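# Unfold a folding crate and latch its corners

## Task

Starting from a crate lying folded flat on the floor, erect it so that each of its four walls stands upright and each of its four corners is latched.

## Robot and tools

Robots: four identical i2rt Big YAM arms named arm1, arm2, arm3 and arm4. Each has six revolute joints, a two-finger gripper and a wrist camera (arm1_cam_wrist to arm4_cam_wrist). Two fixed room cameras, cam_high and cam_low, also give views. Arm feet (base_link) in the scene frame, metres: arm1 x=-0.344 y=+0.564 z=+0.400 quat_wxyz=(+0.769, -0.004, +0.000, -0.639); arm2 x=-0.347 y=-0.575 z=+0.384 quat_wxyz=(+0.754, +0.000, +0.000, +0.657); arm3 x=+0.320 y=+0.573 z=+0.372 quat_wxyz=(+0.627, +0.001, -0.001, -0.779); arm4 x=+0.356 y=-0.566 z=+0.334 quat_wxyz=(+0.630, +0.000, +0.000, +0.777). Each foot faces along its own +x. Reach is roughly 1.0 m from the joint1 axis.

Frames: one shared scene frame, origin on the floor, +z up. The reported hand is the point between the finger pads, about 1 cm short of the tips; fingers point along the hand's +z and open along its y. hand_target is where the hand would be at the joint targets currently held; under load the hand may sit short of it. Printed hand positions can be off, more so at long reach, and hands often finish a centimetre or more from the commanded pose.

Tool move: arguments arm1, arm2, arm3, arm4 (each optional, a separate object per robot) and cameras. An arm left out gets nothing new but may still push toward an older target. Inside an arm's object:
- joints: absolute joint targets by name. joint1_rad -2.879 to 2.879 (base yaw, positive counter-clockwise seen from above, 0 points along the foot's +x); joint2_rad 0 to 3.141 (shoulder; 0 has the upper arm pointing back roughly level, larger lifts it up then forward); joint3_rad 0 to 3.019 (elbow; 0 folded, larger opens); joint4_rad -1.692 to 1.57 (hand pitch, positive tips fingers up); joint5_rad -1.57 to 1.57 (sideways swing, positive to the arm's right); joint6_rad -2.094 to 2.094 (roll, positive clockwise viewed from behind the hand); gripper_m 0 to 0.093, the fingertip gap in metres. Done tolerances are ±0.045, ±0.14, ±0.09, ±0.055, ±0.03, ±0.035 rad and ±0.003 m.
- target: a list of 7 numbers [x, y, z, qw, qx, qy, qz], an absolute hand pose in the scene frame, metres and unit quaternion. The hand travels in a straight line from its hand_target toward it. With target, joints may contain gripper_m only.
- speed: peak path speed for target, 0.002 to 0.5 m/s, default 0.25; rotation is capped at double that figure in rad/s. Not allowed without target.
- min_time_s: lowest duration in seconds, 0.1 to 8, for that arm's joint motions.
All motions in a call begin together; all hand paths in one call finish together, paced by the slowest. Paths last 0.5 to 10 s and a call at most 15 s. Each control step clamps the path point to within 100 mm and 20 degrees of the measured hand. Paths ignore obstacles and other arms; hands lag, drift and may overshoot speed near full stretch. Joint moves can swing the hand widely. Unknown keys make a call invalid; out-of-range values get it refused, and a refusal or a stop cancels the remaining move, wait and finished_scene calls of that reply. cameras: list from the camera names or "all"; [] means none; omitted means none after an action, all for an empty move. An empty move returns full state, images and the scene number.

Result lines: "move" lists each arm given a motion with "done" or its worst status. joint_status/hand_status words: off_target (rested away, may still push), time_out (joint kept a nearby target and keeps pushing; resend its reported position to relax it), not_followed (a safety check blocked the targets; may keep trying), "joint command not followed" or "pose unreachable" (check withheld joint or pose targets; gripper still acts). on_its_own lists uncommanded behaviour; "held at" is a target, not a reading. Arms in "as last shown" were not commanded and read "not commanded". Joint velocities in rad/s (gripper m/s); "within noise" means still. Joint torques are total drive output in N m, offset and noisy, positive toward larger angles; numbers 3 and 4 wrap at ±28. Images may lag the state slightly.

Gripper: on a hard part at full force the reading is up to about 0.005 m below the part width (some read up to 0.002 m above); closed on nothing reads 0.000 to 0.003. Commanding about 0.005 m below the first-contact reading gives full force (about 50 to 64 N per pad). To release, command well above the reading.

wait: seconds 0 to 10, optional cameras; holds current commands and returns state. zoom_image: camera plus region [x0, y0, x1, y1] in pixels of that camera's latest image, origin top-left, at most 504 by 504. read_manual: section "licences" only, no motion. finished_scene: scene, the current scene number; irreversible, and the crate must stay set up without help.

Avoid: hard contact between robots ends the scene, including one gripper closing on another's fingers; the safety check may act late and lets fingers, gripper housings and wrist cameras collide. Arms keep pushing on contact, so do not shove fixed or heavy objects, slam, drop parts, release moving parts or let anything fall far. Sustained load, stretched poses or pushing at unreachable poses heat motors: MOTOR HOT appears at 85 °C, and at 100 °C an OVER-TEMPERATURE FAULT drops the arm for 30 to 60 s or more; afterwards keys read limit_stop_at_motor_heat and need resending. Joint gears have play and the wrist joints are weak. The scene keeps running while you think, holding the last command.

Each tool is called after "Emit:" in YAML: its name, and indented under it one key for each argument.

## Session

Emit:
move:

Emit:
zoom_image:
  camera: "cam_high"
  region: [240, 240, 440, 420]

Emit:
zoom_image:
  camera: "cam_low"
  region: [210, 240, 480, 380]

Scene clock: 0.00 s.
Joint torques (N m): no reading
Motor temperatures (°C): arm1=[27 28 28 26 23 23 25] | arm2=[23 24 24 24 27 26 24] | arm3=[26 24 27 23 26 23 27] | arm4=[24 26 26 29 26 24 26]
Heat: arm1: hottest joint2_rad 28 °C; arm2: hottest joint5_rad 27 °C; arm3: hottest joint3_rad 27 °C; arm4: hottest joint4_rad 29 °C.
Joint velocities: within noise
arm1.joint_positions: joint1_rad=+0.789 joint2_rad=+0.609 joint3_rad=+1.408 joint4_rad=-1.451 joint5_rad=+0.217 joint6_rad=-0.687 gripper_m=+0.09396
arm1.joint_status: not commanded
arm1.hand: x=-0.1883 y=+0.4177 z=+0.9285 quat_wxyz=(-0.292, -0.006, -0.892, +0.344) (m; scene frame)
arm1.hand_target: x=-0.1903 y=+0.4192 z=+0.9383 quat_wxyz=(-0.301, -0.007, -0.887, +0.350) (m; scene frame)
arm1.hand_status: not commanded
arm2.joint_positions: joint1_rad=-0.187 joint2_rad=+0.597 joint3_rad=+1.311 joint4_rad=-1.291 joint5_rad=+0.240 joint6_rad=-0.242 gripper_m=+0.09396
arm2.joint_status: not commanded
arm2.hand: x=-0.2313 y=-0.3616 z=+0.9012 quat_wxyz=(-0.466, +0.549, -0.680, -0.136) (m; scene frame)
arm2.hand_target: x=-0.2318 y=-0.3633 z=+0.9149 quat_wxyz=(-0.477, +0.543, -0.676, -0.143) (m; scene frame)
arm2.hand_status: not commanded
arm3.joint_positions: joint1_rad=+0.868 joint2_rad=+0.636 joint3_rad=+1.401 joint4_rad=-1.459 joint5_rad=+0.267 joint6_rad=-0.464 gripper_m=+0.09396
arm3.joint_status: not commanded
arm3.hand: x=+0.4150 y=+0.3713 z=+0.8920 quat_wxyz=(-0.249, -0.258, -0.861, +0.361) (m; scene frame)
arm3.hand_target: x=+0.4139 y=+0.3728 z=+0.9011 quat_wxyz=(-0.257, -0.258, -0.856, +0.367) (m; scene frame)
arm3.hand_status: not commanded
arm4.joint_positions: joint1_rad=-0.127 joint2_rad=+0.607 joint3_rad=+1.357 joint4_rad=-1.287 joint5_rad=+0.181 joint6_rad=-0.762 gripper_m=+0.09396
arm4.joint_status: not commanded
arm4.hand: x=+0.3685 y=-0.3250 z=+0.8718 quat_wxyz=(-0.478, +0.793, -0.350, -0.141) (m; scene frame)
arm4.hand_target: x=+0.3687 y=-0.3277 z=+0.8812 quat_wxyz=(-0.487, +0.788, -0.349, -0.145) (m; scene frame)
arm4.hand_status: not commanded
pictures: arm1_cam_wrist, arm2_cam_wrist, arm3_cam_wrist, arm4_cam_wrist, cam_high, cam_low

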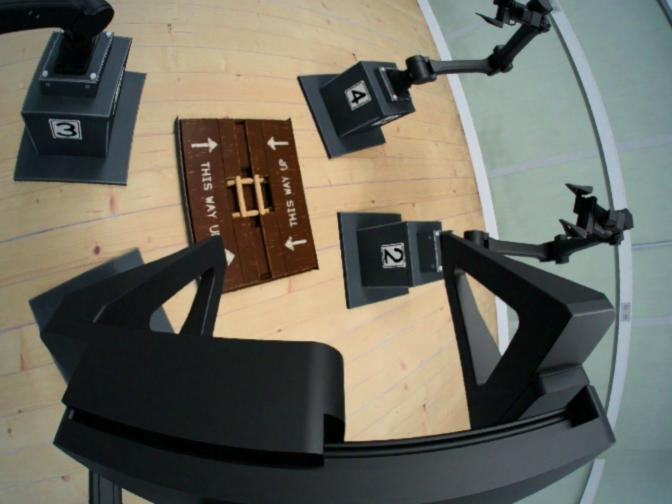

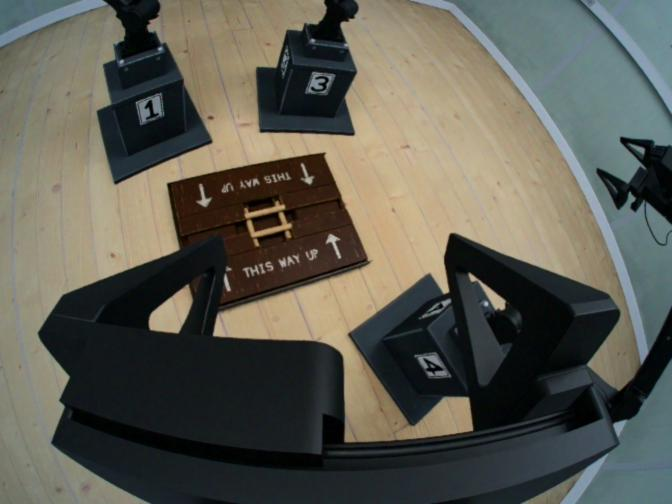

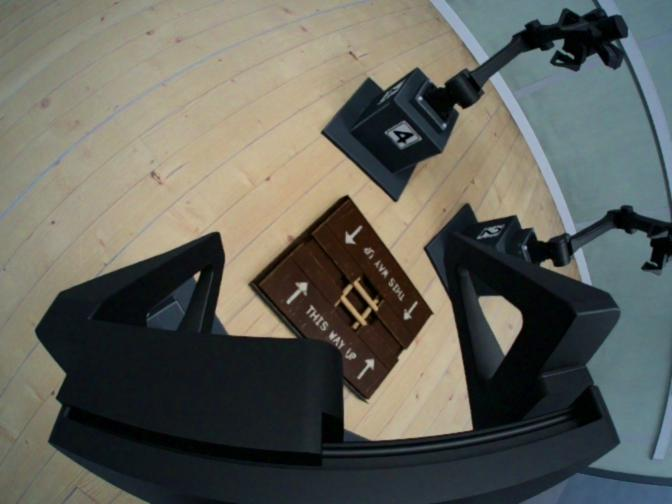

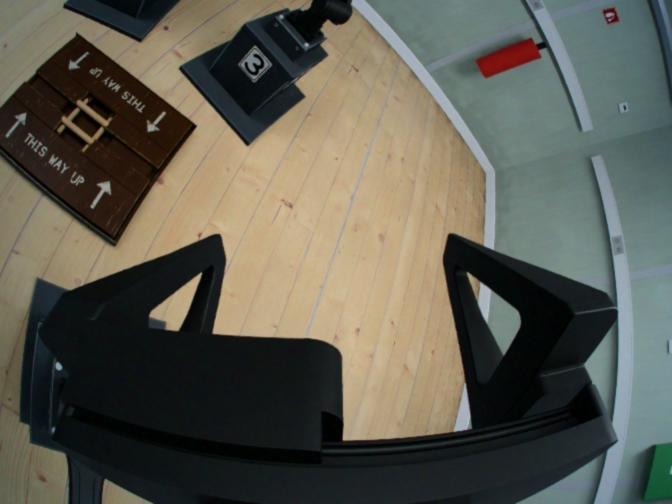

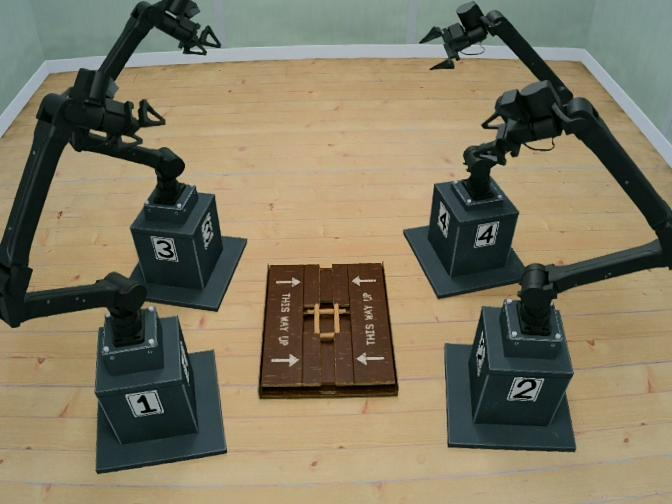

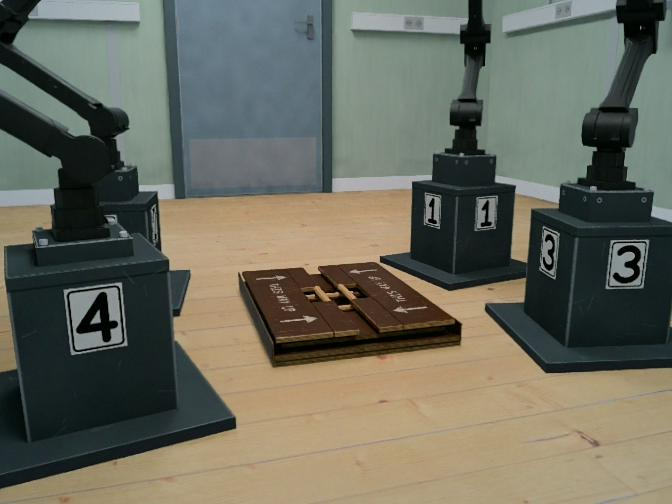

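Scaled by 2.520 from the camera's 672x504 image, which has a finer 960x720 frame.

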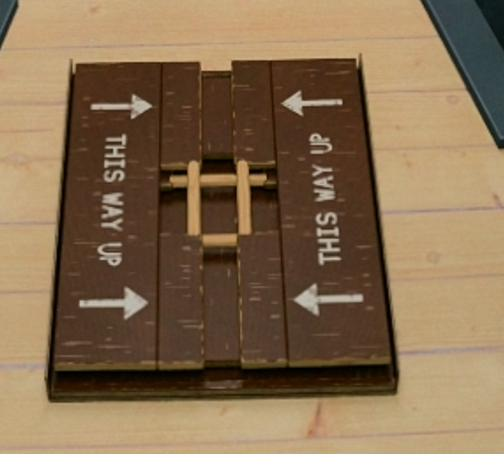

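Scaled by 1.867 from the camera's 672x504 image, which has a finer 960x720 frame.

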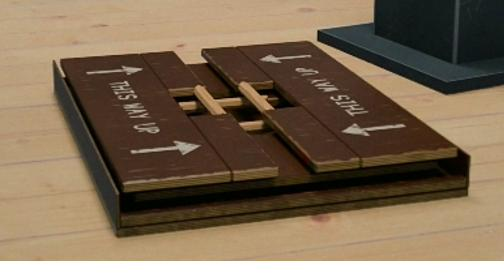

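Emit:
move:
  arm1: {"target":[0.003,0.028,0.18,0,0,1,0],"speed":0.4,"joints":{"gripper_m":0.047}}
  arm4: {"target":[0.03,-0.25,0.4,0,1,0,0],"speed":0.4,"joints":{"gripper_m":0.047}}
  cameras: ["arm1_cam_wrist","cam_low"]

Emit:
move:
  arm1: {"target":[0.003,0.023,0.105,0,0,1,0],"speed":0.2}
  cameras: ["arm1_cam_wrist"]

Scene clock: 7.23 s.
Joint torques (N m): arm1=[-0.79 -24.94 8.27 0.09 0.15 -0.05] | arm2=[-0.03 1.14 8.28 1.69 0.09 0] | arm3=[-0.85 0.09 7.8 2.13 0.2 0.12] | arm4=[2.26 -12.1 11.9 -0.12 -0.22 -0.11]
Motor temperatures (°C): arm1=[27 28 28 26 23 23 25] | arm2=[23 24 24 24 27 26 24] | arm3=[26 24 27 24 26 23 27] | arm4=[24 26 27 29 26 25 26]
Heat: arm1: hottest joint2_rad 28 °C; arm2: hottest joint5_rad 27 °C; arm3: hottest joint3_rad 27 °C; arm4: hottest joint4_rad 29 °C.
move: arm1 off_target; arm4 off_target
Joint velocities: within noise
arm1.joint_positions: joint1_rad=+0.405 joint2_rad=+2.502 joint3_rad=+1.687 joint4_rad=-0.781 joint5_rad=-0.010 joint6_rad=-0.977 gripper_m=+0.04706
arm1.joint_status: all done
arm1.hand: x=+0.0019 y=+0.0470 z=+0.1770 quat_wxyz=(+0.006, -0.002, -1.000, -0.010) (m; scene frame)
arm1.hand_target: x=+0.0031 y=+0.0346 z=+0.1770 quat_wxyz=(+0.003, +0.000, -1.000, -0.005) (m; scene frame)
arm1.hand_status: off_target (0.019 m and 1.4 deg from the pose sent, 0.865 m and 53.7 deg at the start; pose on its path clipped on 6 of 102 steps)
arm2, arm3: as last shown
arm4.joint_positions: joint1_rad=+0.583 joint2_rad=+1.637 joint3_rad=+1.089 joint4_rad=-1.062 joint5_rad=+0.010 joint6_rad=-0.740 gripper_m=+0.04707
arm4.joint_status: all done
arm4.hand: x=+0.0510 y=-0.2618 z=+0.3914 quat_wxyz=(+0.010, +1.000, -0.020, +0.017) (m; scene frame)
arm4.hand_target: x=+0.0362 y=-0.2511 z=+0.3985 quat_wxyz=(+0.001, +1.000, -0.008, +0.006) (m; scene frame)
arm4.hand_status: off_target (0.026 m and 3.2 deg from the pose sent, 0.585 m and 75.1 deg at the start)
pictures: arm1_cam_wrist, cam_low

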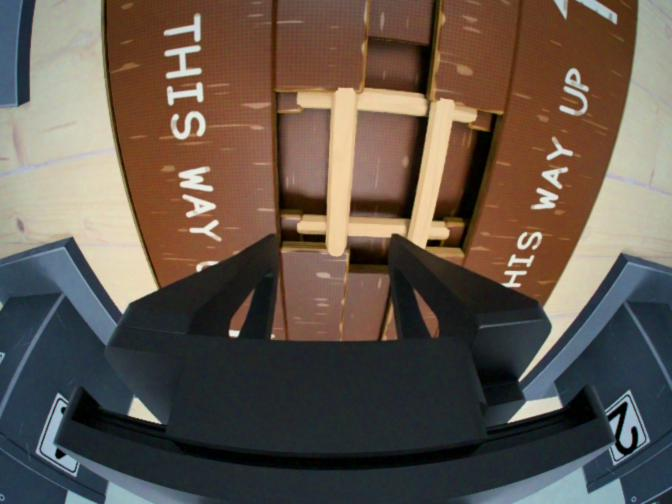

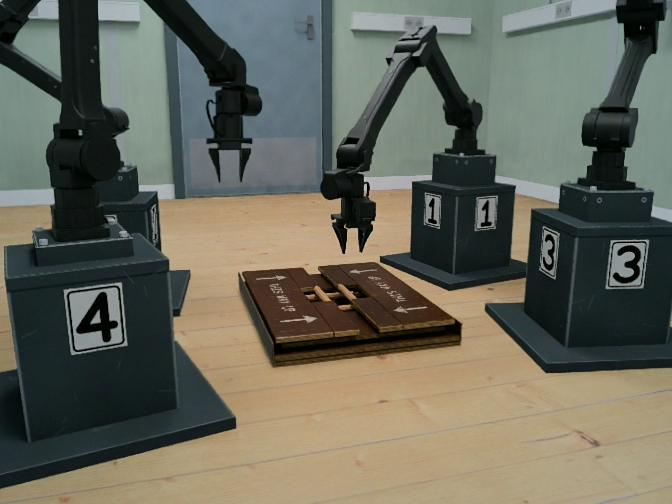

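Scene clock: 8.63 s.
Joint torques (N m): arm1=[-0.79 -26.7 7.71 0.92 0.12 -0.05] | arm2=[-0.09 1.14 8.27 1.69 0.09 0] | arm3=[-0.26 -0.03 7.83 2 0.2 0.09] | arm4=[2.32 -12.1 11.92 -0.1 -0.22 -0.1]
Motor temperatures (°C): arm1=[27 28 28 26 23 23 25] | arm2=[23 24 25 24 27 26 24] | arm3=[26 24 28 24 26 23 27] | arm4=[24 26 27 29 26 25 26]
Heat: arm1: hottest joint2_rad 28 °C; arm2: hottest joint5_rad 27 °C; arm3: hottest joint3_rad 28 °C; arm4: hottest joint4_rad 29 °C.
move: arm1 off_target
Joint velocities: within noise
arm1.joint_positions: joint1_rad=+0.396 joint2_rad=+2.666 joint3_rad=+1.789 joint4_rad=-0.724 joint5_rad=-0.010 joint6_rad=-0.986 gripper_m=+0.04706
arm1.joint_status: not commanded
arm1.hand: x=-0.0012 y=+0.0401 z=+0.1026 quat_wxyz=(+0.007, -0.002, -1.000, -0.013) (m; scene frame)
arm1.hand_target: x=+0.0029 y=+0.0235 z=+0.1058 quat_wxyz=(-0.001, +0.000, -1.000, +0.001) (m; scene frame)
arm1.hand_status: off_target (0.018 m and 1.7 deg from the pose sent, 0.076 m and 1.4 deg at the start)
arm2, arm3: as last shown
arm4.joint_positions: joint1_rad=+0.580 joint2_rad=+1.637 joint3_rad=+1.089 joint4_rad=-1.062 joint5_rad=+0.010 joint6_rad=-0.740 gripper_m=+0.04707
arm4.joint_status: not commanded
arm4.hand: x=+0.0519 y=-0.2608 z=+0.3914 quat_wxyz=(+0.010, +1.000, -0.021, +0.017) (m; scene frame)
arm4.hand_target: x=+0.0372 y=-0.2502 z=+0.3985 quat_wxyz=(+0.001, +1.000, -0.010, +0.006) (m; scene frame)
arm4.hand_status: not commanded
pictures: arm1_cam_wrist

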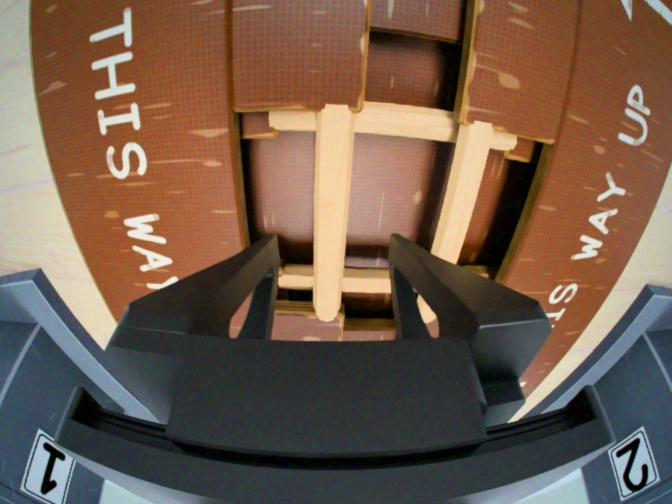

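Emit:
move:
  arm1: {"target":[0.003,0.025,0.043,0,0,1,0],"speed":0.12}

Emit:
move:
  arm1: {"joints":{"gripper_m":0.008}}
  cameras: ["arm1_cam_wrist"]

Emit:
move:
  arm1: {"target":[0.003,0.028,0.088,0,0,1,0],"speed":0.12}

Emit:
move:
  arm1: {"target":[0.003,0.043,0.13,0,0,1,0],"speed":0.12}

Emit:
move:
  arm1: {"target":[0.003,0.08,0.195,0,0,1,0],"speed":0.12}
  cameras: ["arm1_cam_wrist","cam_low"]

Scene clock: 12.43 s.
Joint torques (N m): arm1=[-0.79 -26.52 7.43 0.7 0.14 -0.02] | arm2=[-0.09 1.03 8.27 1.68 0.09 0] | arm3=[-0.62 0.32 7.75 1.95 0.24 0.11] | arm4=[2.2 -12.1 11.92 -0.1 -0.22 -0.1]
Motor temperatures (°C): arm1=[27 29 29 26 23 23 25] | arm2=[23 24 25 24 27 26 24] | arm3=[26 24 28 24 26 23 27] | arm4=[24 26 27 29 26 25 26]
Heat: arm1: hottest joint2_rad 29 °C; arm2: hottest joint5_rad 27 °C; arm3: hottest joint3_rad 28 °C; arm4: hottest joint4_rad 29 °C.
move: arm1 off_target
Joint velocities: within noise
arm1.joint_positions: joint1_rad=+0.396 joint2_rad=+2.800 joint3_rad=+1.881 joint4_rad=-0.680 joint5_rad=-0.010 joint6_rad=-0.986 gripper_m=+0.04706
arm1.joint_status: not commanded
arm1.hand: x=-0.0015 y=+0.0397 z=+0.0428 quat_wxyz=(+0.006, -0.002, -1.000, -0.012) (m; scene frame)
arm1.hand_target: x=+0.0025 y=+0.0260 z=+0.0428 quat_wxyz=(+0.000, +0.000, -1.000, +0.000) (m; scene frame)
arm1.hand_status: off_target (0.015 m and 1.5 deg from the pose sent, 0.062 m and 1.7 deg at the start)
arm2, arm3, arm4: as last shown
pictures: none

Scene clock: 13.13 s.
Joint torques (N m): arm1=[-0.73 -25.99 7.36 0.98 0.19 -0.11] | arm2=[-0.09 1.08 8.29 1.68 0.09 0] | arm3=[-0.85 0.09 7.8 2.03 0.21 0.09] | arm4=[2.2 -12.1 11.92 -0.12 -0.22 -0.1]
Motor temperatures (°C): arm1=[27 29 29 26 23 23 25] | arm2=[23 24 25 24 27 26 24] | arm3=[26 24 28 24 26 23 27] | arm4=[24 26 27 29 26 25 26]
Heat: arm1: hottest joint2_rad 29 °C; arm2: hottest joint5_rad 27 °C; arm3: hottest joint3_rad 28 °C; arm4: hottest joint4_rad 29 °C.
move: arm1 off_target
Joint velocities: within noise
arm1.joint_positions: joint1_rad=+0.396 joint2_rad=+2.800 joint3_rad=+1.881 joint4_rad=-0.686 joint5_rad=-0.018 joint6_rad=-0.968 gripper_m=+0.01752
arm1.joint_status: gripper_m off_target (ended at +0.01755, target +0.00800)
arm1.hand: x=-0.0012 y=+0.0417 z=+0.0429 quat_wxyz=(+0.005, -0.011, -1.000, -0.016) (m; scene frame)
arm1.hand_target: x=+0.0033 y=+0.0268 z=+0.0428 quat_wxyz=(-0.002, -0.001, -1.000, -0.002) (m; scene frame)
arm1.hand_status: not commanded
arm2, arm3, arm4: as last shown
pictures: arm1_cam_wrist

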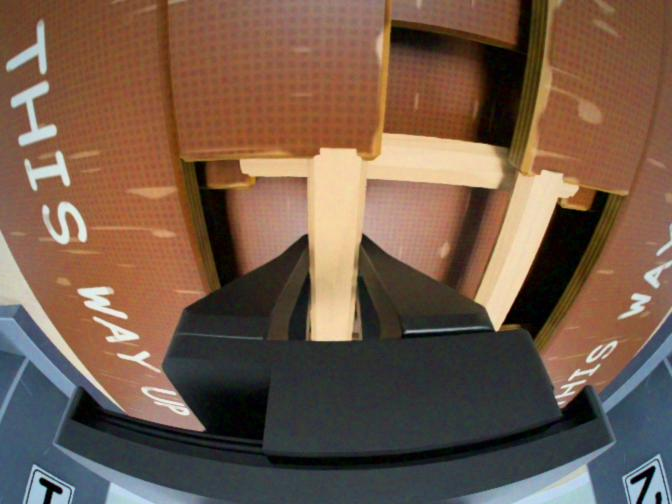

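Scene clock: 14.17 s.
Joint torques (N m): arm1=[-0.5 -31.97 4.15 -0.39 0.26 -0.13] | arm2=[-0.09 1.08 8.29 1.68 0.1 0] | arm3=[-0.56 -0.44 7.8 2.13 0.21 0.08] | arm4=[2.14 -12.16 11.92 -0.1 -0.22 -0.1]
Motor temperatures (°C): arm1=[27 29 29 26 23 23 25] | arm2=[23 24 25 24 27 26 24] | arm3=[26 24 28 24 26 23 27] | arm4=[24 26 27 29 26 25 26]
Heat: arm1: hottest joint2_rad 29 °C; arm2: hottest joint5_rad 27 °C; arm3: hottest joint3_rad 28 °C; arm4: hottest joint4_rad 29 °C.
move: arm1 off_target
Joint velocities: within noise
arm1.joint_positions: joint1_rad=+0.396 joint2_rad=+2.766 joint3_rad=+1.844 joint4_rad=-0.669 joint5_rad=-0.013 joint6_rad=-0.968 gripper_m=+0.01752
arm1.joint_status: not commanded
arm1.hand: x=-0.0017 y=+0.0412 z=+0.0548 quat_wxyz=(+0.003, -0.011, -1.000, -0.009) (m; scene frame)
arm1.hand_target: x=+0.0045 y=+0.0260 z=+0.0861 quat_wxyz=(-0.003, +0.000, -1.000, +0.004) (m; scene frame)
arm1.hand_status: off_target (0.036 m and 1.7 deg from the pose sent, 0.047 m and 2.3 deg at the start)
arm2, arm3, arm4: as last shown
pictures: none

Scene clock: 15.23 s.
Joint torques (N m): arm1=[-0.03 -30.8 4.36 -0.96 0.24 -0.17] | arm2=[-0.09 1.08 8.29 1.68 0.09 -0.01] | arm3=[-1.14 -0.03 7.8 2.06 0.22 0.12] | arm4=[2.2 -12.1 11.9 -0.1 -0.22 -0.1]
Motor temperatures (°C): arm1=[27 29 29 26 23 23 25] | arm2=[23 24 25 24 27 26 24] | arm3=[26 24 28 24 26 23 27] | arm4=[24 26 27 29 26 25 26]
Heat: arm1: hottest joint2_rad 29 °C; arm2: hottest joint5_rad 27 °C; arm3: hottest joint3_rad 28 °C; arm4: hottest joint4_rad 29 °C.
move: arm1 off_target
Joint velocities: within noise
arm1.joint_positions: joint1_rad=+0.402 joint2_rad=+2.645 joint3_rad=+1.735 joint4_rad=-0.669 joint5_rad=-0.013 joint6_rad=-0.954 gripper_m=+0.01714
arm1.joint_status: not commanded
arm1.hand: x=-0.0011 y=+0.0479 z=+0.1026 quat_wxyz=(+0.000, -0.015, -1.000, -0.004) (m; scene frame)
arm1.hand_target: x=+0.0036 y=+0.0426 z=+0.1294 quat_wxyz=(+0.000, -0.001, -1.000, +0.000) (m; scene frame)
arm1.hand_status: off_target (0.028 m and 1.8 deg from the pose sent, 0.075 m and 1.7 deg at the start)
arm2, arm3, arm4: as last shown
pictures: none

Scene clock: 16.50 s.
Joint torques (N m): arm1=[0.09 -30.62 4.11 -1.17 0.05 -0.08] | arm2=[-0.09 1.08 8.29 1.66 0.09 0] | arm3=[-0.38 0.38 7.75 2.14 0.17 0.11] | arm4=[2.14 -12.1 11.92 -0.1 -0.22 -0.1]
Motor temperatures (°C): arm1=[27 29 29 26 23 23 25] | arm2=[23 24 25 24 27 26 24] | arm3=[26 24 28 24 26 23 27] | arm4=[24 26 27 29 26 25 26]
Heat: arm1: hottest joint2_rad 29 °C; arm2: hottest joint5_rad 27 °C; arm3: hottest joint3_rad 28 °C; arm4: hottest joint4_rad 29 °C.
move: arm1 off_target
Joint velocities: within noise
arm1.joint_positions: joint1_rad=+0.435 joint2_rad=+2.465 joint3_rad=+1.560 joint4_rad=-0.669 joint5_rad=+0.000 joint6_rad=-0.928 gripper_m=+0.01707
arm1.joint_status: not commanded
arm1.hand: x=-0.0007 y=+0.0785 z=+0.1668 quat_wxyz=(+0.004, -0.012, -1.000, +0.002) (m; scene frame)
arm1.hand_target: x=+0.0017 y=+0.0784 z=+0.1935 quat_wxyz=(+0.004, +0.000, -1.000, +0.002) (m; scene frame)
arm1.hand_status: off_target (0.028 m and 1.4 deg from the pose sent, 0.098 m and 1.8 deg at the start)
arm2, arm3, arm4: as last shown
pictures: arm1_cam_wrist, cam_low

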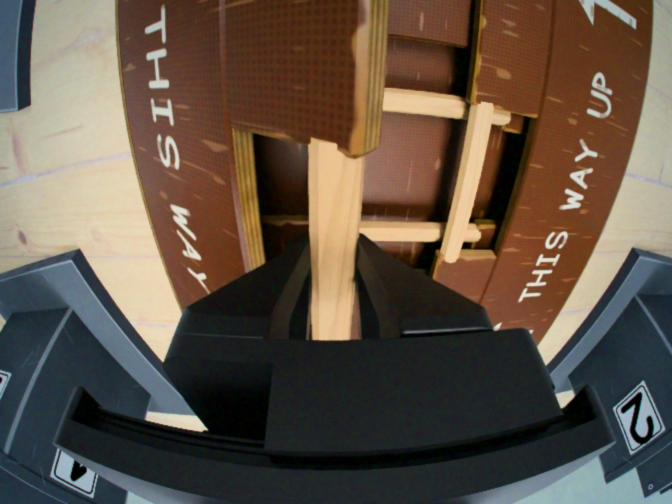

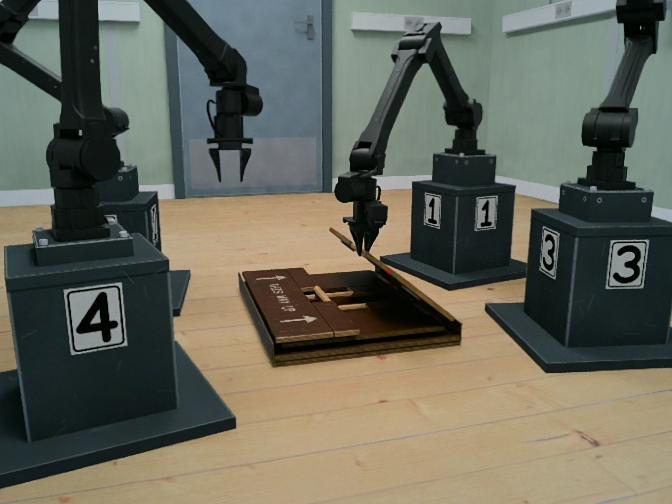

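Emit:
move:
  arm1: {"target":[0.003,0.13,0.234,0,0,1,0],"speed":0.14}

Emit:
move:
  arm1: {"target":[0.003,0.175,0.243,0,0,1,0],"speed":0.12}
  arm4: {"target":[-0.004,-0.08,0.26,0,1,0,0],"speed":0.3}

Emit:
move:
  arm1: {"target":[0.003,0.21,0.242,0,0,1,0],"speed":0.1}
  arm4: {"target":[-0.006,-0.005,0.15,0,1,0,0],"speed":0.25}

Emit:
move:
  arm1: {"target":[0.003,0.243,0.248,0,0,1,0],"speed":0.08}
  arm4: {"target":[-0.006,0.001,0.105,0,1,0,0],"speed":0.2}
  cameras: ["arm1_cam_wrist","arm4_cam_wrist","cam_low"]

Scene clock: 19.43 s.
Joint torques (N m): arm1=[0.03 -27.16 3.95 -0.61 -0.03 -0.07] | arm2=[-0.03 1.08 8.28 1.7 0.09 0] | arm3=[-0.26 0.26 7.83 1.95 0.22 0.11] | arm4=[2.2 -12.1 11.9 -0.1 -0.22 -0.1]
Motor temperatures (°C): arm1=[27 29 29 26 23 23 25] | arm2=[23 24 25 24 27 26 24] | arm3=[26 24 29 24 26 23 27] | arm4=[24 26 28 29 26 25 26]
Heat: arm1: hottest joint2_rad 29 °C; arm2: hottest joint5_rad 27 °C; arm3: hottest joint3_rad 29 °C; arm4: hottest joint4_rad 29 °C.
move: arm1 off_target
Joint velocities: within noise
arm1.joint_positions: joint1_rad=+0.484 joint2_rad=+2.306 joint3_rad=+1.388 joint4_rad=-0.654 joint5_rad=-0.006 joint6_rad=-0.882 gripper_m=+0.01706
arm1.joint_status: not commanded
arm1.hand: x=+0.0012 y=+0.1255 z=+0.2150 quat_wxyz=(+0.001, -0.010, -1.000, +0.001) (m; scene frame)
arm1.hand_target: x=+0.0033 y=+0.1285 z=+0.2342 quat_wxyz=(-0.001, +0.000, -1.000, +0.001) (m; scene frame)
arm1.hand_status: off_target (0.020 m and 1.2 deg from the pose sent, 0.085 m and 1.4 deg at the start)
arm2.joint_positions: joint1_rad=-0.187 joint2_rad=+0.597 joint3_rad=+1.311 joint4_rad=-1.291 joint5_rad=+0.240 joint6_rad=-0.242 gripper_m=+0.09396
arm2.joint_status: not commanded
arm2.hand: x=-0.2313 y=-0.3616 z=+0.9012 quat_wxyz=(-0.466, +0.549, -0.680, -0.136) (m; scene frame)
arm2.hand_target: x=-0.2318 y=-0.3633 z=+0.9149 quat_wxyz=(-0.477, +0.543, -0.676, -0.143) (m; scene frame)
arm2.hand_status: not commanded
arm3.joint_positions: joint1_rad=+0.868 joint2_rad=+0.636 joint3_rad=+1.401 joint4_rad=-1.459 joint5_rad=+0.267 joint6_rad=-0.464 gripper_m=+0.09396
arm3.joint_status: not commanded
arm3.hand: x=+0.4150 y=+0.3713 z=+0.8920 quat_wxyz=(-0.249, -0.258, -0.861, +0.361) (m; scene frame)
arm3.hand_target: x=+0.4139 y=+0.3728 z=+0.9011 quat_wxyz=(-0.257, -0.258, -0.856, +0.367) (m; scene frame)
arm3.hand_status: not commanded
arm4: as last shown
pictures: none

Scene clock: 21.17 s.
Joint torques (N m): arm1=[0.85 -24.64 2.99 -0.55 -0.18 -0.05] | arm2=[-0.03 1.08 8.29 1.68 0.09 0] | arm3=[-0.32 0.32 7.79 2.04 0.17 0.11] | arm4=[1.44 -18.67 11.12 -0.54 -0.24 -0.12]
Motor temperatures (°C): arm1=[27 30 29 26 23 23 25] | arm2=[23 24 25 24 27 26 24] | arm3=[26 24 29 24 26 23 27] | arm4=[24 26 28 29 26 25 26]
Heat: arm1: hottest joint2_rad 30 °C; arm2: hottest joint5_rad 27 °C; arm3: hottest joint3_rad 29 °C; arm4: hottest joint4_rad 29 °C.
move: arm1 off_target; arm4 off_target
Joint velocities: within noise
arm1.joint_positions: joint1_rad=+0.525 joint2_rad=+2.222 joint3_rad=+1.272 joint4_rad=-0.603 joint5_rad=-0.003 joint6_rad=-0.831 gripper_m=+0.01667
arm1.joint_status: not commanded
arm1.hand: x=+0.0016 y=+0.1599 z=+0.2323 quat_wxyz=(-0.004, -0.015, -1.000, +0.009) (m; scene frame)
arm1.hand_target: x=+0.0002 y=+0.1724 z=+0.2422 quat_wxyz=(+0.000, -0.003, -1.000, +0.000) (m; scene frame)
arm1.hand_status: off_target (0.019 m and 2.0 deg from the pose sent, 0.057 m and 1.2 deg at the start)
arm2, arm3: as last shown
arm4.joint_positions: joint1_rad=+0.436 joint2_rad=+2.164 joint3_rad=+1.511 joint4_rad=-0.923 joint5_rad=+0.000 joint6_rad=-0.917 gripper_m=+0.04707
arm4.joint_status: not commanded
arm4.hand: x=+0.0012 y=-0.0927 z=+0.2611 quat_wxyz=(+0.002, +1.000, -0.005, +0.002) (m; scene frame)
arm4.hand_target: x=-0.0049 y=-0.0828 z=+0.2588 quat_wxyz=(+0.001, +1.000, +0.002, -0.001) (m; scene frame)
arm4.hand_status: off_target (0.014 m and 0.7 deg from the pose sent, 0.230 m and 3.4 deg at the start)
pictures: none

Scene clock: 22.83 s.
Joint torques (N m): arm1=[1.9 -23.94 2.59 -0.69 -0.72 0.09] | arm2=[-0.09 1.14 8.28 1.68 0.09 0] | arm3=[-0.85 0.21 7.75 2.02 0.21 0.11] | arm4=[1.85 -21.95 10.77 -0.54 -0.2 -0.1]
Motor temperatures (°C): arm1=[27 30 29 26 23 23 25] | arm2=[23 24 25 25 27 26 24] | arm3=[26 24 29 24 26 23 27] | arm4=[24 26 28 29 26 25 26]
Heat: arm1: hottest joint2_rad 30 °C; arm2: hottest joint5_rad 27 °C; arm3: hottest joint3_rad 29 °C; arm4: hottest joint4_rad 29 °C.
move: arm1 off_target; arm4 off_target
Joint velocities: within noise
arm1.joint_positions: joint1_rad=+0.557 joint2_rad=+2.172 joint3_rad=+1.193 joint4_rad=-0.549 joint5_rad=+0.013 joint6_rad=-0.796 gripper_m=+0.01667
arm1.joint_status: not commanded
arm1.hand: x=+0.0015 y=+0.1814 z=+0.2397 quat_wxyz=(-0.007, -0.016, -1.000, +0.023) (m; scene frame)
arm1.hand_target: x=+0.0007 y=+0.2070 z=+0.2423 quat_wxyz=(+0.001, -0.003, -1.000, +0.001) (m; scene frame)
arm1.hand_status: off_target (0.029 m and 3.3 deg from the pose sent, 0.051 m and 2.0 deg at the start)
arm2, arm3: as last shown
arm4.joint_positions: joint1_rad=+0.367 joint2_rad=+2.484 joint3_rad=+1.799 joint4_rad=-0.891 joint5_rad=+0.000 joint6_rad=-0.979 gripper_m=+0.04707
arm4.joint_status: not commanded
arm4.hand: x=-0.0010 y=-0.0142 z=+0.1529 quat_wxyz=(+0.002, +1.000, -0.008, +0.002) (m; scene frame)
arm4.hand_target: x=-0.0069 y=-0.0075 z=+0.1495 quat_wxyz=(+0.000, +1.000, +0.001, +0.000) (m; scene frame)
arm4.hand_status: off_target (0.011 m and 1.0 deg from the pose sent, 0.142 m and 0.7 deg at the start)
pictures: none

Scene clock: 24.23 s.
Joint torques (N m): arm1=[3.08 -22.36 2.35 -0.46 -0.9 0.09] | arm2=[-0.09 1.08 8.28 1.69 0.09 0] | arm3=[-0.5 -0.26 7.75 1.91 0.19 0.09] | arm4=[1.08 -22.07 10.51 0.13 -0.17 -0.1]
Motor temperatures (°C): arm1=[27 30 29 26 23 23 25] | arm2=[23 24 25 25 27 26 24] | arm3=[26 24 29 24 26 23 27] | arm4=[24 26 28 29 26 25 26]
Heat: arm1: hottest joint2_rad 30 °C; arm2: hottest joint5_rad 27 °C; arm3: hottest joint3_rad 29 °C; arm4: hottest joint4_rad 29 °C.
move: arm1 off_target; arm4 off_target
Joint velocities: within noise
arm1.joint_positions: joint1_rad=+0.608 joint2_rad=+2.123 joint3_rad=+1.114 joint4_rad=-0.522 joint5_rad=+0.017 joint6_rad=-0.751 gripper_m=+0.01667
arm1.joint_status: not commanded
arm1.hand: x=+0.0026 y=+0.2160 z=+0.2460 quat_wxyz=(-0.005, -0.013, -1.000, +0.023) (m; scene frame)
arm1.hand_target: x=+0.0027 y=+0.2426 z=+0.2475 quat_wxyz=(+0.001, +0.001, -1.000, +0.000) (m; scene frame)
arm1.hand_status: off_target (0.027 m and 3.1 deg from the pose sent, 0.062 m and 3.3 deg at the start)
arm2, arm3: as last shown
arm4.joint_positions: joint1_rad=+0.359 joint2_rad=+2.579 joint3_rad=+1.857 joint4_rad=-0.870 joint5_rad=+0.000 joint6_rad=-0.986 gripper_m=+0.04707
arm4.joint_status: not commanded
arm4.hand: x=+0.0019 y=-0.0094 z=+0.1090 quat_wxyz=(+0.009, +1.000, -0.009, +0.006) (m; scene frame)
arm4.hand_target: x=-0.0012 y=+0.0027 z=+0.1045 quat_wxyz=(+0.000, +1.000, -0.003, +0.000) (m; scene frame)
arm4.hand_status: off_target (0.014 m and 1.6 deg from the pose sent, 0.051 m and 1.0 deg at the start)
pictures: arm1_cam_wrist, arm4_cam_wrist, cam_low

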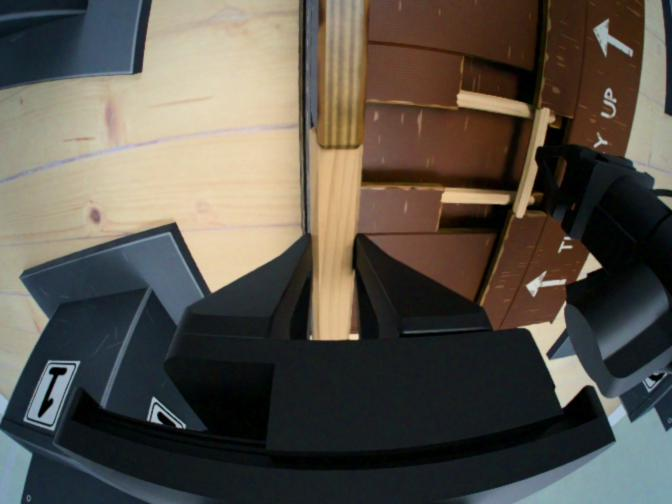

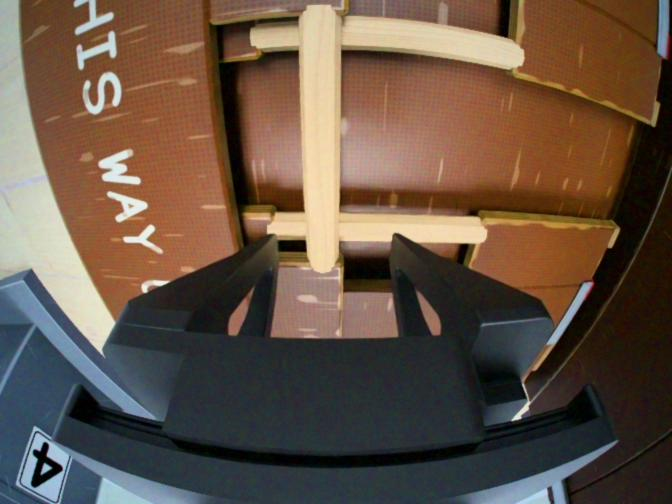

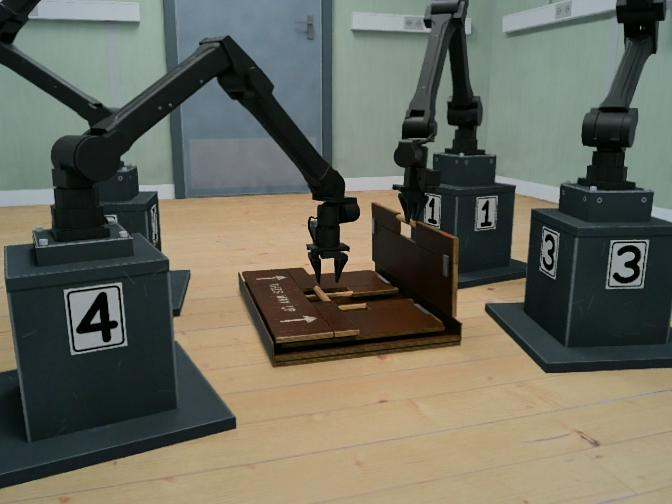

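Emit:
move:
  arm1: {"target":[0.003,0.255,0.25,0,0,1,0],"speed":0.06}
  arm4: {"target":[-0.006,-0.006,0.065,0,1,0,0],"speed":0.15}

Emit:
move:
  arm4: {"target":[-0.006,-0.005,0.04,0,1,0,0],"speed":0.1}

Emit:
move:
  arm4: {"joints":{"gripper_m":0.008}}
  cameras: ["arm4_cam_wrist","arm1_cam_wrist"]

Scene clock: 27.27 s.
Joint torques (N m): arm1=[3.08 -22.18 2.04 -0.73 -1.07 0.12] | arm2=[-0.09 1.14 8.28 1.69 0.09 0] | arm3=[-0.44 0.44 7.82 2.17 0.18 0.12] | arm4=[2.32 -22.65 9.98 0.27 -0.17 -0.03]
Motor temperatures (°C): arm1=[27 30 29 26 23 23 25] | arm2=[23 24 26 25 27 26 24] | arm3=[26 24 29 24 26 23 27] | arm4=[24 26 28 29 26 25 26]
Heat: arm1: hottest joint2_rad 30 °C; arm2: hottest joint5_rad 27 °C; arm3: hottest joint3_rad 29 °C; arm4: hottest joint4_rad 29 °C.
move: arm1 off_target; arm4 off_target
Joint velocities: within noise
arm1.joint_positions: joint1_rad=+0.619 joint2_rad=+2.113 joint3_rad=+1.094 joint4_rad=-0.506 joint5_rad=+0.022 joint6_rad=-0.736 gripper_m=+0.01667
arm1.joint_status: not commanded
arm1.hand: x=+0.0024 y=+0.2224 z=+0.2469 quat_wxyz=(-0.006, -0.016, -1.000, +0.027) (m; scene frame)
arm1.hand_target: x=+0.0022 y=+0.2531 z=+0.2498 quat_wxyz=(+0.001, -0.001, -1.000, +0.001) (m; scene frame)
arm1.hand_status: off_target (0.033 m and 3.6 deg from the pose sent, 0.039 m and 3.1 deg at the start)
arm2, arm3: as last shown
arm4.joint_positions: joint1_rad=+0.359 joint2_rad=+2.644 joint3_rad=+1.870 joint4_rad=-0.818 joint5_rad=+0.000 joint6_rad=-0.986 gripper_m=+0.04707
arm4.joint_status: not commanded
arm4.hand: x=+0.0046 y=-0.0136 z=+0.0712 quat_wxyz=(+0.009, +1.000, -0.009, +0.006) (m; scene frame)
arm4.hand_target: x=-0.0057 y=-0.0064 z=+0.0661 quat_wxyz=(-0.001, +1.000, +0.000, +0.000) (m; scene frame)
arm4.hand_status: off_target (0.014 m and 1.6 deg from the pose sent, 0.045 m and 1.6 deg at the start)
pictures: none

Scene clock: 28.67 s.
Joint torques (N m): arm1=[2.84 -22.07 2.13 -0.96 -1.06 0.12] | arm2=[-0.03 1.14 8.27 1.69 0.09 0] | arm3=[-0.62 0.21 7.73 1.92 0.23 0.11] | arm4=[2.26 -22.12 10.02 0.17 -0.17 -0.04]
Motor temperatures (°C): arm1=[27 30 29 26 23 23 25] | arm2=[23 24 26 25 27 26 24] | arm3=[26 24 29 24 26 23 27] | arm4=[24 26 28 29 26 25 26]
Heat: arm1: hottest joint2_rad 30 °C; arm2: hottest joint5_rad 27 °C; arm3: hottest joint3_rad 29 °C; arm4: hottest joint4_rad 29 °C.
move: arm4 off_target
Joint velocities: within noise
arm1, arm2, arm3: as last shown
arm4.joint_positions: joint1_rad=+0.359 joint2_rad=+2.696 joint3_rad=+1.906 joint4_rad=-0.798 joint5_rad=+0.000 joint6_rad=-0.986 gripper_m=+0.04707
arm4.joint_status: not commanded
arm4.hand: x=+0.0030 y=-0.0112 z=+0.0478 quat_wxyz=(+0.007, +1.000, -0.009, +0.005) (m; scene frame)
arm4.hand_target: x=-0.0052 y=-0.0061 z=+0.0395 quat_wxyz=(+0.000, +1.000, +0.000, +0.000) (m; scene frame)
arm4.hand_status: off_target (0.013 m and 1.4 deg from the pose sent, 0.034 m and 1.6 deg at the start)
pictures: none

Scene clock: 29.43 s.
Joint torques (N m): arm1=[3.37 -22.89 2.07 -0.91 -1.06 0.12] | arm2=[-0.09 1.08 8.29 1.68 0.09 0] | arm3=[-0.44 -0.21 7.79 2 0.21 0.14] | arm4=[2.2 -22.12 9.95 0.66 -0.07 -0.04]
Motor temperatures (°C): arm1=[27 30 29 26 23 23 25] | arm2=[23 24 26 25 27 26 24] | arm3=[26 24 29 24 26 23 27] | arm4=[24 26 28 29 26 25 26]
Heat: arm1: hottest joint2_rad 30 °C; arm2: hottest joint5_rad 27 °C; arm3: hottest joint3_rad 29 °C; arm4: hottest joint4_rad 29 °C.
move: arm4 off_target
Joint velocities: within noise
arm1, arm2, arm3: as last shown
arm4.joint_positions: joint1_rad=+0.361 joint2_rad=+2.696 joint3_rad=+1.906 joint4_rad=-0.810 joint5_rad=-0.012 joint6_rad=-0.986 gripper_m=+0.01665
arm4.joint_status: gripper_m off_target (ended at +0.01667, target +0.00800)
arm4.hand: x=+0.0020 y=-0.0155 z=+0.0479 quat_wxyz=(+0.015, +1.000, -0.008, +0.003) (m; scene frame)
arm4.hand_target: x=-0.0074 y=-0.0072 z=+0.0399 quat_wxyz=(+0.002, +1.000, +0.001, -0.003) (m; scene frame)
arm4.hand_status: not commanded
pictures: arm1_cam_wrist, arm4_cam_wrist

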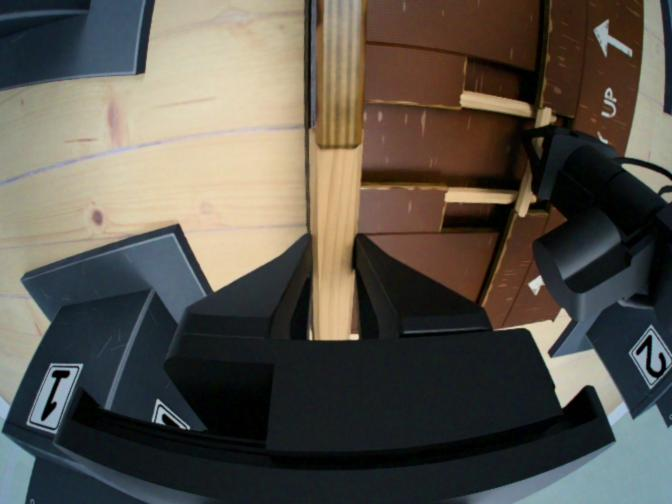

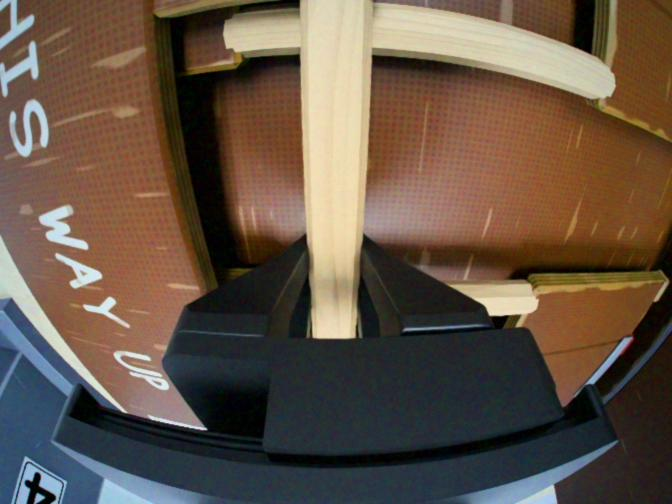

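Emit:
move:
  arm4: {"target":[-0.006,-0.004,0.09,0,1,0,0],"speed":0.12}

Emit:
move:
  arm4: {"target":[-0.006,-0.016,0.13,0,1,0,0],"speed":0.12}

Emit:
move:
  arm4: {"target":[-0.006,-0.05,0.193,0,1,0,0],"speed":0.12}

Emit:
move:
  arm4: {"target":[-0.006,-0.1,0.23,0,1,0,0],"speed":0.12}

Emit:
move:
  arm4: {"target":[-0.006,-0.145,0.24,0,1,0,0],"speed":0.12}
  cameras: ["arm4_cam_wrist","cam_low"]

Scene clock: 32.30 s.
Joint torques (N m): arm1=[3.02 -22.12 1.92 -0.94 -1.08 0.16] | arm2=[-0.09 1.08 8.28 1.68 0.09 0] | arm3=[-0.67 0.15 7.72 2.04 0.21 0.09] | arm4=[2.02 -28.69 6.95 -1.02 -0.04 -0.05]
Motor temperatures (°C): arm1=[27 30 29 26 24 23 25] | arm2=[23 24 26 25 27 26 24] | arm3=[26 24 30 24 26 23 27] | arm4=[24 27 29 29 26 25 26]
Heat: arm1: hottest joint2_rad 30 °C; arm2: hottest joint5_rad 27 °C; arm3: hottest joint3_rad 30 °C; arm4: hottest joint3_rad 29 °C.
move: arm4 off_target
Joint velocities: within noise
arm1, arm2, arm3: as last shown
arm4.joint_positions: joint1_rad=+0.364 joint2_rad=+2.680 joint3_rad=+1.894 joint4_rad=-0.812 joint5_rad=-0.003 joint6_rad=-0.986 gripper_m=+0.01665
arm4.joint_status: not commanded
arm4.hand: x=+0.0019 y=-0.0161 z=+0.0544 quat_wxyz=(+0.012, +1.000, -0.007, +0.006) (m; scene frame)
arm4.hand_target: x=-0.0086 y=-0.0035 z=+0.0882 quat_wxyz=(-0.003, +1.000, +0.002, -0.002) (m; scene frame)
arm4.hand_status: off_target (0.038 m and 1.7 deg from the pose sent, 0.044 m and 2.0 deg at the start)
pictures: none

Scene clock: 33.37 s.
Joint torques (N m): arm1=[2.55 -22.01 1.99 -0.91 -1.07 0.15] | arm2=[-0.09 1.14 8.28 1.69 0.09 0] | arm3=[-0.44 -0.03 7.9 2.02 0.22 0.1] | arm4=[2.43 -28.69 6.76 -1.77 -0.19 -0.01]
Motor temperatures (°C): arm1=[27 30 29 26 24 23 25] | arm2=[23 24 26 25 27 26 24] | arm3=[26 24 30 24 26 23 27] | arm4=[24 27 28 29 26 25 26]
Heat: arm1: hottest joint2_rad 30 °C; arm2: hottest joint5_rad 27 °C; arm3: hottest joint3_rad 30 °C; arm4: hottest joint4_rad 29 °C.
move: arm4 off_target
Joint velocities: within noise
arm1: as last shown
arm2.joint_positions: joint1_rad=-0.187 joint2_rad=+0.597 joint3_rad=+1.311 joint4_rad=-1.291 joint5_rad=+0.240 joint6_rad=-0.242 gripper_m=+0.09396
arm2.joint_status: not commanded
arm2.hand: x=-0.2313 y=-0.3616 z=+0.9012 quat_wxyz=(-0.466, +0.549, -0.680, -0.136) (m; scene frame)
arm2.hand_target: x=-0.2318 y=-0.3633 z=+0.9149 quat_wxyz=(-0.477, +0.543, -0.676, -0.143) (m; scene frame)
arm2.hand_status: not commanded
arm3.joint_positions: joint1_rad=+0.868 joint2_rad=+0.636 joint3_rad=+1.401 joint4_rad=-1.459 joint5_rad=+0.267 joint6_rad=-0.464 gripper_m=+0.09396
arm3.joint_status: not commanded
arm3.hand: x=+0.4150 y=+0.3713 z=+0.8920 quat_wxyz=(-0.249, -0.258, -0.861, +0.361) (m; scene frame)
arm3.hand_target: x=+0.4139 y=+0.3728 z=+0.9011 quat_wxyz=(-0.257, -0.258, -0.856, +0.367) (m; scene frame)
arm3.hand_status: not commanded
arm4.joint_positions: joint1_rad=+0.370 joint2_rad=+2.587 joint3_rad=+1.820 joint4_rad=-0.819 joint5_rad=+0.008 joint6_rad=-0.978 gripper_m=+0.01646
arm4.joint_status: not commanded
arm4.hand: x=+0.0019 y=-0.0200 z=+0.0938 quat_wxyz=(+0.004, +1.000, -0.008, +0.007) (m; scene frame)
arm4.hand_target: x=-0.0079 y=-0.0157 z=+0.1284 quat_wxyz=(-0.002, +1.000, +0.002, +0.003) (m; scene frame)
arm4.hand_status: off_target (0.037 m and 1.3 deg from the pose sent, 0.076 m and 1.7 deg at the start)
pictures: none

Scene clock: 34.57 s.
Joint torques (N m): arm1=[2.73 -22.48 1.95 -0.81 -1.09 0.13] | arm2=[-0.03 1.08 8.28 1.68 0.09 0] | arm3=[-0.32 0.15 7.64 2.03 0.22 0.14] | arm4=[2.43 -28.34 6.48 -2.58 -0.43 0.05]
Motor temperatures (°C): arm1=[27 30 29 26 24 23 25] | arm2=[23 24 26 25 27 26 24] | arm3=[26 24 30 24 26 23 27] | arm4=[24 27 28 29 26 25 26]
Heat: arm1: hottest joint2_rad 30 °C; arm2: hottest joint5_rad 27 °C; arm3: hottest joint3_rad 30 °C; arm4: hottest joint4_rad 29 °C.
move: arm4 off_target
Joint velocities: within noise
arm1, arm2, arm3: as last shown
arm4.joint_positions: joint1_rad=+0.392 joint2_rad=+2.426 joint3_rad=+1.673 joint4_rad=-0.819 joint5_rad=+0.010 joint6_rad=-0.956 gripper_m=+0.01620
arm4.joint_status: not commanded
arm4.hand: x=+0.0019 y=-0.0443 z=+0.1531 quat_wxyz=(-0.002, +1.000, -0.008, +0.004) (m; scene frame)
arm4.hand_target: x=-0.0044 y=-0.0472 z=+0.1909 quat_wxyz=(-0.001, +1.000, -0.001, +0.000) (m; scene frame)
arm4.hand_status: off_target (0.041 m and 1.0 deg from the pose sent, 0.104 m and 1.3 deg at the start)
pictures: none

Scene clock: 35.73 s.
Joint torques (N m): arm1=[3.37 -22.01 1.94 -0.81 -1.08 0.14] | arm2=[-0.09 1.08 8.28 1.68 0.09 0] | arm3=[-0.5 0.03 7.83 2.13 0.2 0.07] | arm4=[2.61 -25.29 6.37 -1.76 -0.46 0.1]
Motor temperatures (°C): arm1=[27 30 29 26 24 23 25] | arm2=[23 24 26 25 27 26 24] | arm3=[26 24 30 24 26 23 27] | arm4=[24 27 28 29 26 25 26]
Heat: arm1: hottest joint2_rad 30 °C; arm2: hottest joint5_rad 27 °C; arm3: hottest joint3_rad 30 °C; arm4: hottest joint4_rad 29 °C.
move: arm4 off_target
Joint velocities: within noise
arm1, arm2, arm3: as last shown
arm4.joint_positions: joint1_rad=+0.436 joint2_rad=+2.262 joint3_rad=+1.506 joint4_rad=-0.818 joint5_rad=+0.010 joint6_rad=-0.910 gripper_m=+0.01652
arm4.joint_status: not commanded
arm4.hand: x=+0.0018 y=-0.0908 z=+0.2036 quat_wxyz=(-0.002, +1.000, -0.008, +0.004) (m; scene frame)
arm4.hand_target: x=-0.0036 y=-0.0970 z=+0.2293 quat_wxyz=(-0.001, +1.000, -0.003, +0.000) (m; scene frame)
arm4.hand_status: off_target (0.029 m and 1.1 deg from the pose sent, 0.095 m and 1.0 deg at the start)
pictures: none

Scene clock: 36.77 s.
Joint torques (N m): arm1=[3.19 -22.59 2 -0.98 -1.08 0.15] | arm2=[0.03 1.03 8.27 1.68 0.09 0] | arm3=[-0.26 0.15 7.76 2.06 0.19 0.1] | arm4=[3.43 -22.95 5.74 -1.35 -0.58 0.12]
Motor temperatures (°C): arm1=[27 30 29 26 24 23 25] | arm2=[23 24 26 25 27 26 24] | arm3=[26 24 30 24 26 23 27] | arm4=[24 27 28 29 26 25 26]
Heat: arm1: hottest joint2_rad 30 °C; arm2: hottest joint5_rad 27 °C; arm3: hottest joint3_rad 30 °C; arm4: hottest joint4_rad 29 °C.
move: arm4 off_target
Joint velocities: within noise
arm1, arm2, arm3: as last shown
arm4.joint_positions: joint1_rad=+0.481 joint2_rad=+2.165 joint3_rad=+1.383 joint4_rad=-0.784 joint5_rad=+0.013 joint6_rad=-0.864 gripper_m=+0.01610
arm4.joint_status: not commanded
arm4.hand: x=+0.0007 y=-0.1302 z=+0.2236 quat_wxyz=(-0.006, +1.000, -0.009, +0.003) (m; scene frame)
arm4.hand_target: x=-0.0065 y=-0.1439 z=+0.2398 quat_wxyz=(+0.000, +1.000, +0.000, +0.000) (m; scene frame)
arm4.hand_status: off_target (0.023 m and 1.3 deg from the pose sent, 0.066 m and 1.1 deg at the start)
pictures: arm4_cam_wrist, cam_low

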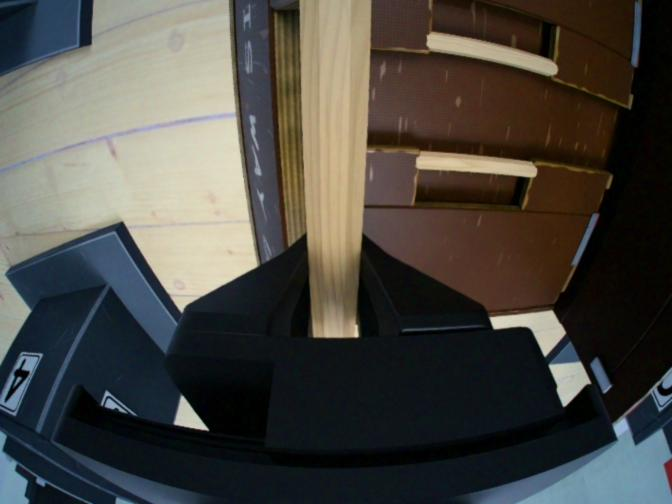

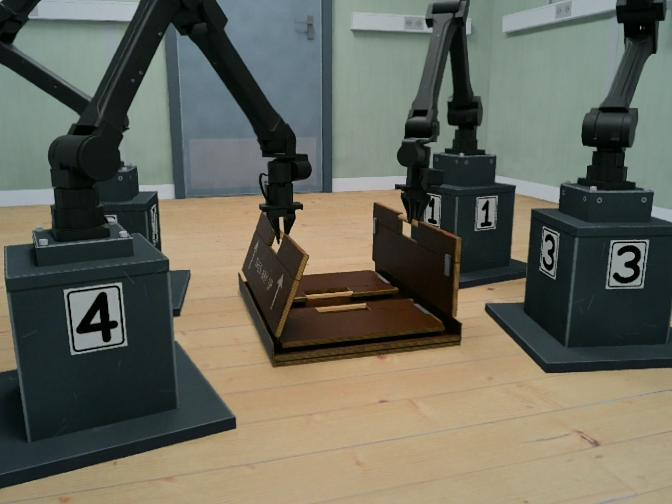

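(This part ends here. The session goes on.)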